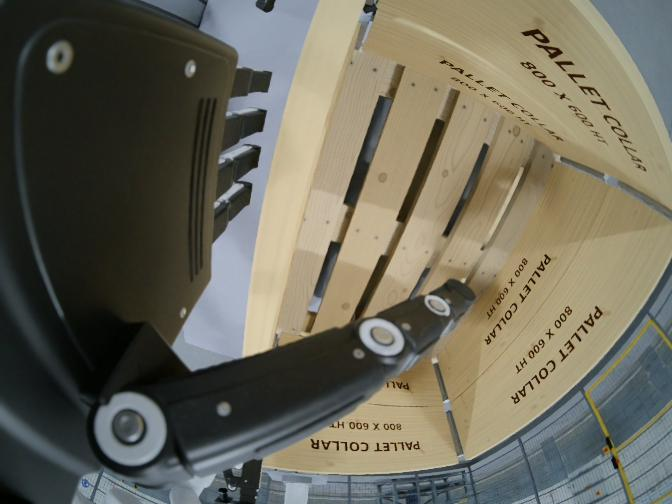

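move --arm1 '{"target":[-0.1700,-0.2380,0.8460,0,0,1,0],"speed":0.06}' --cameras '["arm1_cam_wrist"]'

move --arm1 '{"joints":{"hand_thumb_bend":-0.2,"hand_force_limit":-0.4,"hand_speed":0}}' --cameras '["arm1_cam_wrist"]'

Scene clock: 6074.17 s.
Joint torques (N m): arm1=[0.31 -24.07 -4.55 -7.15 -0.23 -0.08 0.24] | arm2=[0.81 -25.96 -7.7 1.05 0.88 0.76 -0.15] | arm3=[-2.14 -27.61 -1.43 -8.62 1.4 -0.54 0.58] | arm4=[0.66 -26.13 0.32 -1.66 -0.19 -2.18 0.38]
Motor temperatures (°C): arm1=[24 31 22 25 30 32 27] | arm2=[29 32 26 27 36 32 38] | arm3=[23 34 25 25 34 29 33] | arm4=[26 30 23 24 32 32 37]
Flange force (N): arm1=[0.0 1.9 3.0] | arm2=[-0.8 -0.9 4.6] | arm3=[-10.5 -1.6 5.6] | arm4=[-8.2 -0.5 14.3]
move: arm1 done
Joint velocities: within noise
arm1.joint_positions: joint1_rad=+0.545 joint2_rad=+0.973 joint3_rad=-0.578 joint4_rad=+1.057 joint5_rad=-2.648 joint6_rad=-1.240 joint7_rad=+0.080 hand_little=+1.000 hand_ring=+1.000 hand_middle=+1.000 hand_index=+1.000 hand_thumb_turn=-1.000 hand_thumb_bend=+1.000 hand_force_limit=+0.500 hand_speed=+0.300
arm1.joint_status: not commanded
arm1.hand_stopped_by: target,target,target,target,target,target
arm1.little_load_n: 0.0
arm1.ring_load_n: 0.0
arm1.middle_load_n: 0.0
arm1.index_load_n: 0.0
arm1.thumb_bend_load_n: 0.0
arm1.thumb_turn_load_n: 0.0
arm1.hand: x=-0.1700 y=-0.2380 z=+0.8460 quat_wxyz=(+0.000, +0.000, -1.000, +0.000)
arm1.hand_target: x=-0.1700 y=-0.2380 z=+0.8460 quat_wxyz=(+0.000, +0.000, -1.000, +0.000)
arm1.hand_status: done (0.000 m and 0.0 deg from the pose sent, 0.044 m and 0.0 deg at the start)
arm2, arm3, arm4: as last shown
arm2.middle_load_n: 0.0
arm2.thumb_bend_load_n: 12.5
arm3.ring_load_n: 0.0
arm3.middle_load_n: 11.5
arm3.index_load_n: 0.0
arm3.thumb_bend_load_n: 0.0
arm4.index_load_n: 0.5

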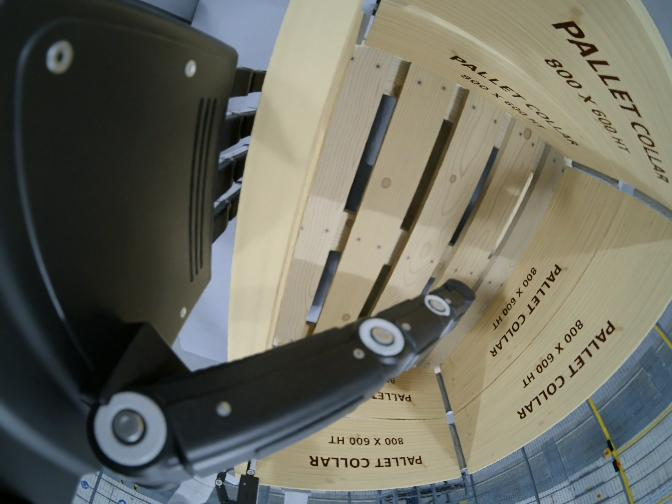

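Scene clock: 6075.50 s.
Joint torques (N m): arm1=[0.21 -24.06 -4.43 -7.14 -0.16 -0.05 0.26] | arm2=[0.91 -26.03 -7.62 1.06 0.83 0.78 -0.1] | arm3=[-2.16 -27.67 -1.42 -8.65 1.37 -0.54 0.55] | arm4=[0.7 -26.1 0.38 -1.71 -0.18 -2.19 0.38]
Motor temperatures (°C): arm1=[24 31 22 25 30 32 27] | arm2=[29 32 26 27 36 32 38] | arm3=[23 34 25 25 34 29 33] | arm4=[26 30 23 24 32 32 37]
Flange force (N): arm1=[-0.1 1.8 2.8] | arm2=[-1.1 -1.0 4.6] | arm3=[-10.5 -1.6 5.7] | arm4=[-7.8 -0.5 14.3]
move: arm1 done
Joint velocities: within noise
arm1.joint_positions: joint1_rad=+0.545 joint2_rad=+0.973 joint3_rad=-0.578 joint4_rad=+1.057 joint5_rad=-2.648 joint6_rad=-1.240 joint7_rad=+0.080 hand_little=+1.000 hand_ring=+1.000 hand_middle=+1.000 hand_index=+1.000 hand_thumb_turn=-1.000 hand_thumb_bend=-0.200 hand_force_limit=-0.400 hand_speed=+0.000
arm1.joint_status: all done
arm1.hand_stopped_by: target,target,target,target,target,target
arm1.little_load_n: 0.0
arm1.ring_load_n: 0.0
arm1.middle_load_n: 0.0
arm1.index_load_n: 0.0
arm1.thumb_bend_load_n: 0.0
arm1.thumb_turn_load_n: 0.0
arm1.hand: x=-0.1700 y=-0.2380 z=+0.8460 quat_wxyz=(+0.000, +0.000, -1.000, +0.000)
arm1.hand_target: x=-0.1700 y=-0.2380 z=+0.8460 quat_wxyz=(+0.000, +0.000, -1.000, +0.000)
arm1.hand_status: not commanded
arm2, arm3, arm4: as last shown
arm2.thumb_bend_load_n: 12.0
arm3.thumb_bend_load_n: -0.5
arm4.joint_positions: joint1_rad=+0.070 joint2_rad=+1.142 joint3_rad=+0.217 joint4_rad=+1.757 joint5_rad=+1.760 joint6_rad=-0.530 joint7_rad=-3.790 hand_little=+1.000 hand_ring=+1.000 hand_middle=+0.051 hand_index=+1.000 hand_thumb_turn=+1.000 hand_thumb_bend=+1.000 hand_force_limit=+0.500 hand_speed=+0.300
arm4.index_load_n: 0.0

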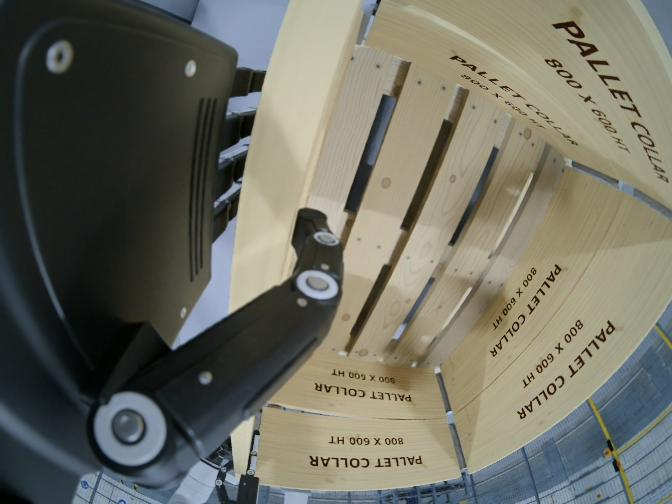

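move --arm1 '{"target":[-0.1700,-0.2320,0.8460,0,0,1,0],"speed":0.02}' --cameras '[]'

move --arm1 '{"target":[-0.1700,-0.2300,0.8460,0,0,1,0],"speed":0.02}' --cameras '[]'

Scene clock: 6082.20 s.
Joint torques (N m): arm1=[0.2 -24.26 -4.5 -7.15 -0.18 -0.03 0.21] | arm2=[0.79 -26.02 -7.63 1.09 0.78 0.76 -0.13] | arm3=[-2.14 -27.64 -1.43 -8.62 1.37 -0.53 0.57] | arm4=[0.71 -26.15 0.39 -1.68 -0.19 -2.2 0.38]
Motor temperatures (°C): arm1=[24 31 22 25 30 32 27] | arm2=[29 32 26 27 36 32 38] | arm3=[23 34 25 25 34 29 33] | arm4=[26 30 23 24 32 32 37]
Flange force (N): arm1=[-0.3 2.0 2.7] | arm2=[-0.8 -1.1 4.7] | arm3=[-10.5 -1.6 5.6] | arm4=[-8.0 -0.5 14.5]
move: arm1 done
Joint velocities: within noise
arm1.joint_positions: joint1_rad=+0.535 joint2_rad=+0.986 joint3_rad=-0.576 joint4_rad=+1.027 joint5_rad=-2.648 joint6_rad=-1.255 joint7_rad=+0.083 hand_little=+1.000 hand_ring=+1.000 hand_middle=+1.000 hand_index=+1.000 hand_thumb_turn=-1.000 hand_thumb_bend=-0.200 hand_force_limit=-0.400 hand_speed=+0.000
arm1.joint_status: not commanded
arm1.hand_stopped_by: target,target,target,target,target,target
arm1.little_load_n: 0.0
arm1.ring_load_n: 0.0
arm1.middle_load_n: 0.0
arm1.index_load_n: 0.0
arm1.thumb_bend_load_n: 0.0
arm1.thumb_turn_load_n: 0.0
arm1.hand: x=-0.1700 y=-0.2320 z=+0.8460 quat_wxyz=(+0.000, +0.000, -1.000, +0.000)
arm1.hand_target: x=-0.1700 y=-0.2320 z=+0.8460 quat_wxyz=(+0.000, +0.000, -1.000, +0.000)
arm1.hand_status: done (0.000 m and 0.0 deg from the pose sent, 0.006 m and 0.0 deg at the start)
arm2, arm3, arm4: as last shown
arm2.middle_load_n: -0.5
arm3.thumb_bend_load_n: 0.0

Scene clock: 6083.17 s.
Joint torques (N m): arm1=[0.19 -24.35 -4.48 -7.13 -0.19 -0.04 0.22] | arm2=[0.84 -26 -7.64 0.99 0.83 0.7 -0.13] | arm3=[-2.12 -27.65 -1.43 -8.63 1.38 -0.52 0.58] | arm4=[0.73 -26.1 0.38 -1.67 -0.22 -2.21 0.36]
Motor temperatures (°C): arm1=[24 31 22 25 30 32 27] | arm2=[29 32 26 27 36 32 38] | arm3=[23 34 25 25 34 29 33] | arm4=[26 30 23 24 32 32 37]
Flange force (N): arm1=[-0.3 2.1 2.7] | arm2=[-0.9 -0.5 4.6] | arm3=[-10.4 -1.7 5.6] | arm4=[-8.0 -0.4 14.4]
move: arm1 done
Joint velocities: within noise
arm1.joint_positions: joint1_rad=+0.531 joint2_rad=+0.990 joint3_rad=-0.576 joint4_rad=+1.017 joint5_rad=-2.648 joint6_rad=-1.260 joint7_rad=+0.085 hand_little=+1.000 hand_ring=+1.000 hand_middle=+1.000 hand_index=+1.000 hand_thumb_turn=-1.000 hand_thumb_bend=-0.200 hand_force_limit=-0.400 hand_speed=+0.000
arm1.joint_status: not commanded
arm1.hand_stopped_by: target,target,target,target,target,target
arm1.little_load_n: 0.0
arm1.ring_load_n: 0.0
arm1.middle_load_n: 0.0
arm1.index_load_n: 0.0
arm1.thumb_bend_load_n: 0.0
arm1.thumb_turn_load_n: 0.0
arm1.hand: x=-0.1700 y=-0.2300 z=+0.8460 quat_wxyz=(+0.000, +0.000, -1.000, +0.000)
arm1.hand_target: x=-0.1700 y=-0.2300 z=+0.8460 quat_wxyz=(+0.000, +0.000, -1.000, +0.000)
arm1.hand_status: done (0.000 m and 0.0 deg from the pose sent, 0.002 m and 0.0 deg at the start)
arm2.joint_positions: joint1_rad=+0.544 joint2_rad=+1.536 joint3_rad=-1.890 joint4_rad=+0.999 joint5_rad=+1.694 joint6_rad=+1.887 joint7_rad=-0.545 hand_little=+1.000 hand_ring=+1.000 hand_middle=+1.000 hand_index=+1.000 hand_thumb_turn=-1.000 hand_thumb_bend=-0.518 hand_force_limit=+1.000 hand_speed=-0.900
arm2.joint_status: not commanded
arm2.hand_stopped_by: target,target,fault,target,force,target
arm2.little_load_n: 0.0
arm2.ring_load_n: 0.0
arm2.middle_load_n: 0.0
arm2.index_load_n: 0.0
arm2.thumb_bend_load_n: 12.0
arm2.thumb_turn_load_n: 1.5
arm2.hand: x=+0.2401 y=-0.3170 z=+0.8476 quat_wxyz=(+0.015, +1.000, -0.006, +0.000)
arm2.hand_target: x=+0.2401 y=-0.3170 z=+0.8476 quat_wxyz=(+0.015, +1.000, -0.006, +0.000)
arm2.hand_status: not commanded
arm3.joint_positions: joint1_rad=-0.335 joint2_rad=+1.211 joint3_rad=-0.168 joint4_rad=+1.186 joint5_rad=-2.415 joint6_rad=-0.820 joint7_rad=+4.367 hand_little=+1.000 hand_ring=+1.000 hand_middle=+0.051 hand_index=+1.000 hand_thumb_turn=+1.000 hand_thumb_bend=+0.934 hand_force_limit=+0.500 hand_speed=+0.300
arm3.joint_status: not commanded
arm3.hand_stopped_by: target,target,target,target,target,target
arm3.little_load_n: 0.0
arm3.ring_load_n: 0.0
arm3.middle_load_n: 11.5
arm3.index_load_n: 0.5
arm3.thumb_bend_load_n: 0.0
arm3.thumb_turn_load_n: 0.0
arm3.hand: x=+0.3985 y=-0.2564 z=+0.7066 quat_wxyz=(+0.066, +0.377, -0.910, -0.160)
arm3.hand_target: x=+0.3985 y=-0.2564 z=+0.7066 quat_wxyz=(+0.066, +0.377, -0.910, -0.160)
arm3.hand_status: not commanded
arm4.joint_positions: joint1_rad=+0.070 joint2_rad=+1.142 joint3_rad=+0.217 joint4_rad=+1.757 joint5_rad=+1.760 joint6_rad=-0.530 joint7_rad=-3.790 hand_little=+1.000 hand_ring=+1.000 hand_middle=+0.051 hand_index=+1.000 hand_thumb_turn=+1.000 hand_thumb_bend=+1.000 hand_force_limit=+0.500 hand_speed=+0.300
arm4.joint_status: not commanded
arm4.hand_stopped_by: target,target,target,target,target,target
arm4.little_load_n: 0.0
arm4.ring_load_n: 0.0
arm4.middle_load_n: 14.5
arm4.index_load_n: 0.0
arm4.thumb_bend_load_n: -0.5
arm4.thumb_turn_load_n: 0.0
arm4.hand: x=-0.3577 y=-0.2793 z=+0.7120 quat_wxyz=(-0.066, -0.377, -0.910, -0.160)
arm4.hand_target: x=-0.3577 y=-0.2793 z=+0.7120 quat_wxyz=(-0.066, -0.377, -0.910, -0.160)
arm4.hand_status: not commanded

move --arm1 '{"target":[-0.1700,-0.2280,0.8460,0,0,1,0],"speed":0.02}' --cameras '["arm1_cam_wrist"]'

zoom_image --camera "arm1_cam_wrist" --region '[180, 40, 340, 260]'

Scene clock: 6087.30 s.
Joint torques (N m): arm1=[0.27 -24.4 -4.49 -7.19 -0.22 -0.04 0.25] | arm2=[0.82 -26.07 -7.59 1.08 0.77 0.72 -0.1] | arm3=[-2.15 -27.63 -1.45 -8.61 1.37 -0.54 0.58] | arm4=[0.72 -26.1 0.34 -1.69 -0.17 -2.19 0.37]
Motor temperatures (°C): arm1=[24 31 22 25 30 32 27] | arm2=[29 32 26 27 36 32 38] | arm3=[23 34 25 25 34 29 33] | arm4=[26 30 23 24 32 32 37]
Flange force (N): arm1=[-0.1 2.0 2.7] | arm2=[-0.9 -0.9 4.7] | arm3=[-10.5 -1.6 5.6] | arm4=[-7.9 -0.5 14.4]
move: arm1 done
Joint velocities: within noise
arm1.joint_positions: joint1_rad=+0.527 joint2_rad=+0.994 joint3_rad=-0.575 joint4_rad=+1.007 joint5_rad=-2.648 joint6_rad=-1.265 joint7_rad=+0.086 hand_little=+1.000 hand_ring=+1.000 hand_middle=+1.000 hand_index=+1.000 hand_thumb_turn=-1.000 hand_thumb_bend=-0.200 hand_force_limit=-0.400 hand_speed=+0.000
arm1.joint_status: not commanded
arm1.hand_stopped_by: target,target,target,target,target,target
arm1.little_load_n: -0.5
arm1.ring_load_n: 0.0
arm1.middle_load_n: 0.0
arm1.index_load_n: 0.0
arm1.thumb_bend_load_n: 0.0
arm1.thumb_turn_load_n: 0.0
arm1.hand: x=-0.1700 y=-0.2280 z=+0.8460 quat_wxyz=(+0.000, +0.000, -1.000, +0.000)
arm1.hand_target: x=-0.1700 y=-0.2280 z=+0.8460 quat_wxyz=(+0.000, +0.000, -1.000, +0.000)
arm1.hand_status: done (0.000 m and 0.0 deg from the pose sent, 0.002 m and 0.0 deg at the start)
arm2, arm3, arm4: as last shown
arm2.thumb_turn_load_n: 1.0
arm3.index_load_n: 0.0
arm4.thumb_bend_load_n: 0.0

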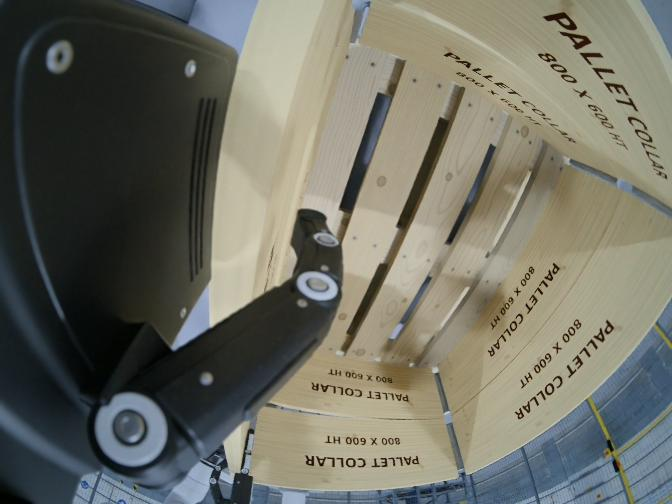

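Scaled by 2.291 from the camera's image (finer frame: 960x720).

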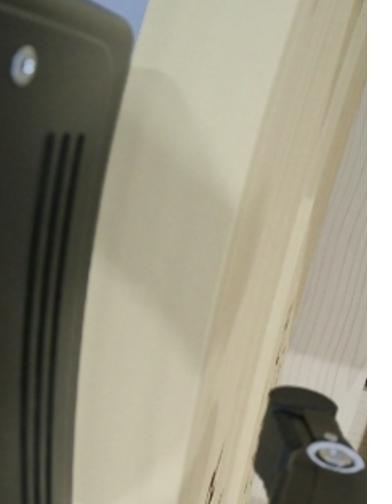

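move --arm1 '{"target":[-0.1700,-0.2260,0.8460,0,0,1,0],"speed":0.02}' --cameras '[]'

move --arm1 '{"target":[-0.1700,-0.2245,0.8460,0,0,1,0],"speed":0.02}' --cameras '[]'

Scene clock: 6092.40 s.
Joint torques (N m): arm1=[0.06 -24.58 -4.49 -7.46 -0.18 0.22 0.22] | arm2=[0.78 -26.04 -7.54 1.16 0.71 0.83 -0.12] | arm3=[-2.11 -27.6 -1.4 -8.63 1.36 -0.54 0.57] | arm4=[0.82 -26.19 0.43 -1.65 -0.2 -2.16 0.37]
Motor temperatures (°C): arm1=[24 31 22 25 30 32 27] | arm2=[29 32 26 27 36 32 38] | arm3=[23 34 25 25 34 29 33] | arm4=[26 30 23 24 32 32 37]
Flange force (N): arm1=[-0.1 1.1 2.6] | arm2=[-0.8 -1.5 4.7] | arm3=[-10.6 -1.7 5.5] | arm4=[-8.2 -0.3 14.6]
move: arm1 done
Joint velocities: within noise
arm1.joint_positions: joint1_rad=+0.524 joint2_rad=+0.999 joint3_rad=-0.574 joint4_rad=+0.997 joint5_rad=-2.647 joint6_rad=-1.270 joint7_rad=+0.088 hand_little=+1.000 hand_ring=+1.000 hand_middle=+1.000 hand_index=+1.000 hand_thumb_turn=-1.000 hand_thumb_bend=-0.200 hand_force_limit=-0.400 hand_speed=+0.000
arm1.joint_status: not commanded
arm1.hand_stopped_by: target,target,target,target,target,target
arm1.little_load_n: 0.0
arm1.ring_load_n: 0.0
arm1.middle_load_n: 0.0
arm1.index_load_n: 0.0
arm1.thumb_bend_load_n: 0.0
arm1.thumb_turn_load_n: 0.0
arm1.hand: x=-0.1700 y=-0.2260 z=+0.8460 quat_wxyz=(+0.000, +0.000, -1.000, +0.000)
arm1.hand_target: x=-0.1700 y=-0.2260 z=+0.8460 quat_wxyz=(+0.000, +0.000, -1.000, +0.000)
arm1.hand_status: done (0.000 m and 0.0 deg from the pose sent, 0.002 m and 0.0 deg at the start)
arm2, arm3, arm4: as last shown
arm2.thumb_bend_load_n: 12.5
arm2.thumb_turn_load_n: 1.5
arm4.thumb_turn_load_n: -0.5

Scene clock: 6093.37 s.
Joint torques (N m): arm1=[-1.8 -25.09 -6.2 -11.37 0.21 4.68 0.64] | arm2=[1.47 -25.84 -7.25 1.59 0.04 2.34 -0.17] | arm3=[-1.92 -27.89 -1.17 -9.03 1.62 -0.35 0.62] | arm4=[2.51 -26.88 2.16 -1.77 -0.24 -1.47 0.3]
Motor temperatures (°C): arm1=[24 31 22 25 30 32 27] | arm2=[29 32 26 27 36 32 38] | arm3=[23 34 25 25 34 29 33] | arm4=[26 30 23 24 32 32 37]
Flange force (N): arm1=[2.0 -10.0 -1.0] | arm2=[-1.5 -7.4 5.8] | arm3=[-11.1 -2.3 5.2] | arm4=[-7.1 2.1 17.0]
move: arm1 done
Joint velocities: within noise
arm1.joint_positions: joint1_rad=+0.521 joint2_rad=+1.002 joint3_rad=-0.574 joint4_rad=+0.989 joint5_rad=-2.647 joint6_rad=-1.274 joint7_rad=+0.089 hand_little=+1.000 hand_ring=+1.000 hand_middle=+1.000 hand_index=+1.000 hand_thumb_turn=-1.000 hand_thumb_bend=-0.200 hand_force_limit=-0.400 hand_speed=+0.000
arm1.joint_status: not commanded
arm1.hand_stopped_by: target,target,target,target,target,target
arm1.little_load_n: 0.0
arm1.ring_load_n: 0.0
arm1.middle_load_n: 0.0
arm1.index_load_n: 1.0
arm1.thumb_bend_load_n: 0.0
arm1.thumb_turn_load_n: 0.0
arm1.hand: x=-0.1700 y=-0.2245 z=+0.8460 quat_wxyz=(+0.000, +0.000, -1.000, +0.000)
arm1.hand_target: x=-0.1700 y=-0.2245 z=+0.8460 quat_wxyz=(+0.000, +0.000, -1.000, +0.000)
arm1.hand_status: done (0.000 m and 0.0 deg from the pose sent, 0.002 m and 0.0 deg at the start)
arm2, arm3, arm4: as last shown
arm2.thumb_bend_load_n: 12.0
arm4.joint_positions: joint1_rad=+0.070 joint2_rad=+1.142 joint3_rad=+0.217 joint4_rad=+1.757 joint5_rad=+1.760 joint6_rad=-0.530 joint7_rad=-3.790 hand_little=+1.000 hand_ring=+1.000 hand_middle=+0.052 hand_index=+1.000 hand_thumb_turn=+1.000 hand_thumb_bend=+1.000 hand_force_limit=+0.500 hand_speed=+0.300
arm4.middle_load_n: 15.5
arm4.thumb_turn_load_n: 0.0

move --arm1 '{"target":[-0.1700,-0.2260,0.8460,0,0,1,0],"speed":0.02}' --cameras '[]'

move --arm1 '{"joints":{"hand_thumb_bend":-0.7,"hand_force_limit":0.6,"hand_speed":-0.9}}' --cameras '["arm1_cam_wrist"]'

Scene clock: 6098.87 s.
Joint torques (N m): arm1=[0.06 -24.52 -4.62 -7.21 -0.24 0.13 0.25] | arm2=[0.92 -25.91 -7.58 1.07 0.75 0.83 -0.18] | arm3=[-2.2 -27.51 -1.53 -8.45 1.3 -0.6 0.52] | arm4=[0.91 -26.11 0.54 -1.58 -0.19 -2.11 0.38]
Motor temperatures (°C): arm1=[24 31 22 25 30 32 27] | arm2=[29 32 26 27 36 32 38] | arm3=[23 34 25 25 34 29 33] | arm4=[26 30 23 24 32 32 37]
Flange force (N): arm1=[-0.5 2.1 2.5] | arm2=[-0.9 -1.5 4.5] | arm3=[-10.1 -1.3 5.7] | arm4=[-8.3 0.0 14.6]
move: arm1 done
Joint velocities: within noise
arm1.joint_positions: joint1_rad=+0.524 joint2_rad=+0.999 joint3_rad=-0.574 joint4_rad=+0.997 joint5_rad=-2.648 joint6_rad=-1.270 joint7_rad=+0.088 hand_little=+1.000 hand_ring=+1.000 hand_middle=+1.000 hand_index=+1.000 hand_thumb_turn=-1.000 hand_thumb_bend=-0.200 hand_force_limit=-0.400 hand_speed=+0.000
arm1.joint_status: not commanded
arm1.hand_stopped_by: target,target,target,target,target,target
arm1.little_load_n: 0.0
arm1.ring_load_n: 0.0
arm1.middle_load_n: 0.0
arm1.index_load_n: 0.0
arm1.thumb_bend_load_n: -0.5
arm1.thumb_turn_load_n: 0.5
arm1.hand: x=-0.1700 y=-0.2260 z=+0.8460 quat_wxyz=(+0.000, +0.000, -1.000, +0.000)
arm1.hand_target: x=-0.1700 y=-0.2260 z=+0.8460 quat_wxyz=(+0.000, +0.000, -1.000, +0.000)
arm1.hand_status: done (0.000 m and 0.0 deg from the pose sent, 0.001 m and 0.0 deg at the start)
arm2, arm3, arm4: as last shown
arm4.middle_load_n: 15.0
arm4.thumb_bend_load_n: -0.5

Scene clock: 6101.47 s.
Joint torques (N m): arm1=[0.2 -26.04 -4.89 -7.06 -0.47 -0.43 0.36] | arm2=[0.02 -25.5 -7.64 0.87 1.13 -0.55 -0.02] | arm3=[-3.01 -27.96 -2.18 -8.41 1.06 -0.57 0.52] | arm4=[0.63 -26.05 0.27 -1.78 -0.27 -2.17 0.38]
Motor temperatures (°C): arm1=[24 31 22 25 30 32 27] | arm2=[29 32 26 27 36 32 38] | arm3=[23 34 25 25 34 29 33] | arm4=[26 30 23 24 32 32 37]
Flange force (N): arm1=[-1.3 5.0 5.3] | arm2=[0.0 3.4 2.6] | arm3=[-9.9 -0.3 7.2] | arm4=[-8.1 -0.5 13.8]
move: arm1 off_target
Joint velocities: within noise
arm1.joint_positions: joint1_rad=+0.524 joint2_rad=+0.999 joint3_rad=-0.574 joint4_rad=+0.997 joint5_rad=-2.648 joint6_rad=-1.270 joint7_rad=+0.088 hand_little=+1.000 hand_ring=+1.000 hand_middle=+1.000 hand_index=+1.000 hand_thumb_turn=-1.000 hand_thumb_bend=-0.505 hand_force_limit=+0.600 hand_speed=-0.900
arm1.joint_status: hand_thumb_bend off_target (ended at -0.505, target -0.700); the others done
arm1.hand_stopped_by: target,target,target,target,force,target
arm1.little_load_n: 0.0
arm1.ring_load_n: 0.0
arm1.middle_load_n: 0.0
arm1.index_load_n: 0.5
arm1.thumb_bend_load_n: 11.5
arm1.thumb_turn_load_n: 1.5
arm1.hand: x=-0.1700 y=-0.2260 z=+0.8460 quat_wxyz=(+0.000, +0.000, -1.000, +0.000)
arm1.hand_target: x=-0.1700 y=-0.2260 z=+0.8460 quat_wxyz=(+0.000, +0.000, -1.000, +0.000)
arm1.hand_status: not commanded
arm2, arm3, arm4: as last shown
arm2.little_load_n: 0.5
arm2.thumb_bend_load_n: 12.5
arm3.middle_load_n: 12.5
arm4.middle_load_n: 14.0
arm4.thumb_bend_load_n: 0.0

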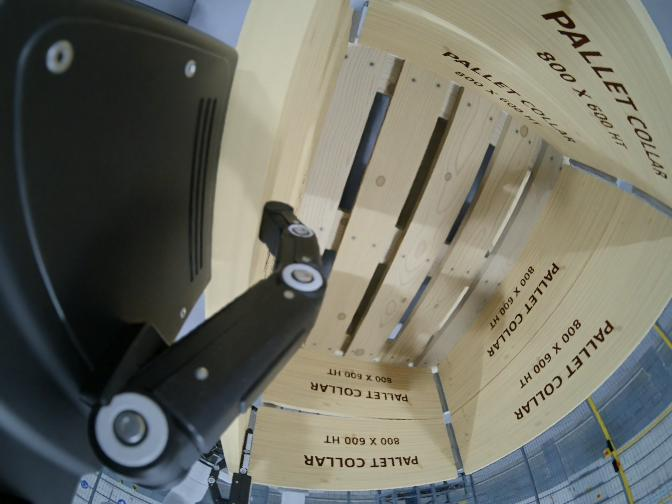

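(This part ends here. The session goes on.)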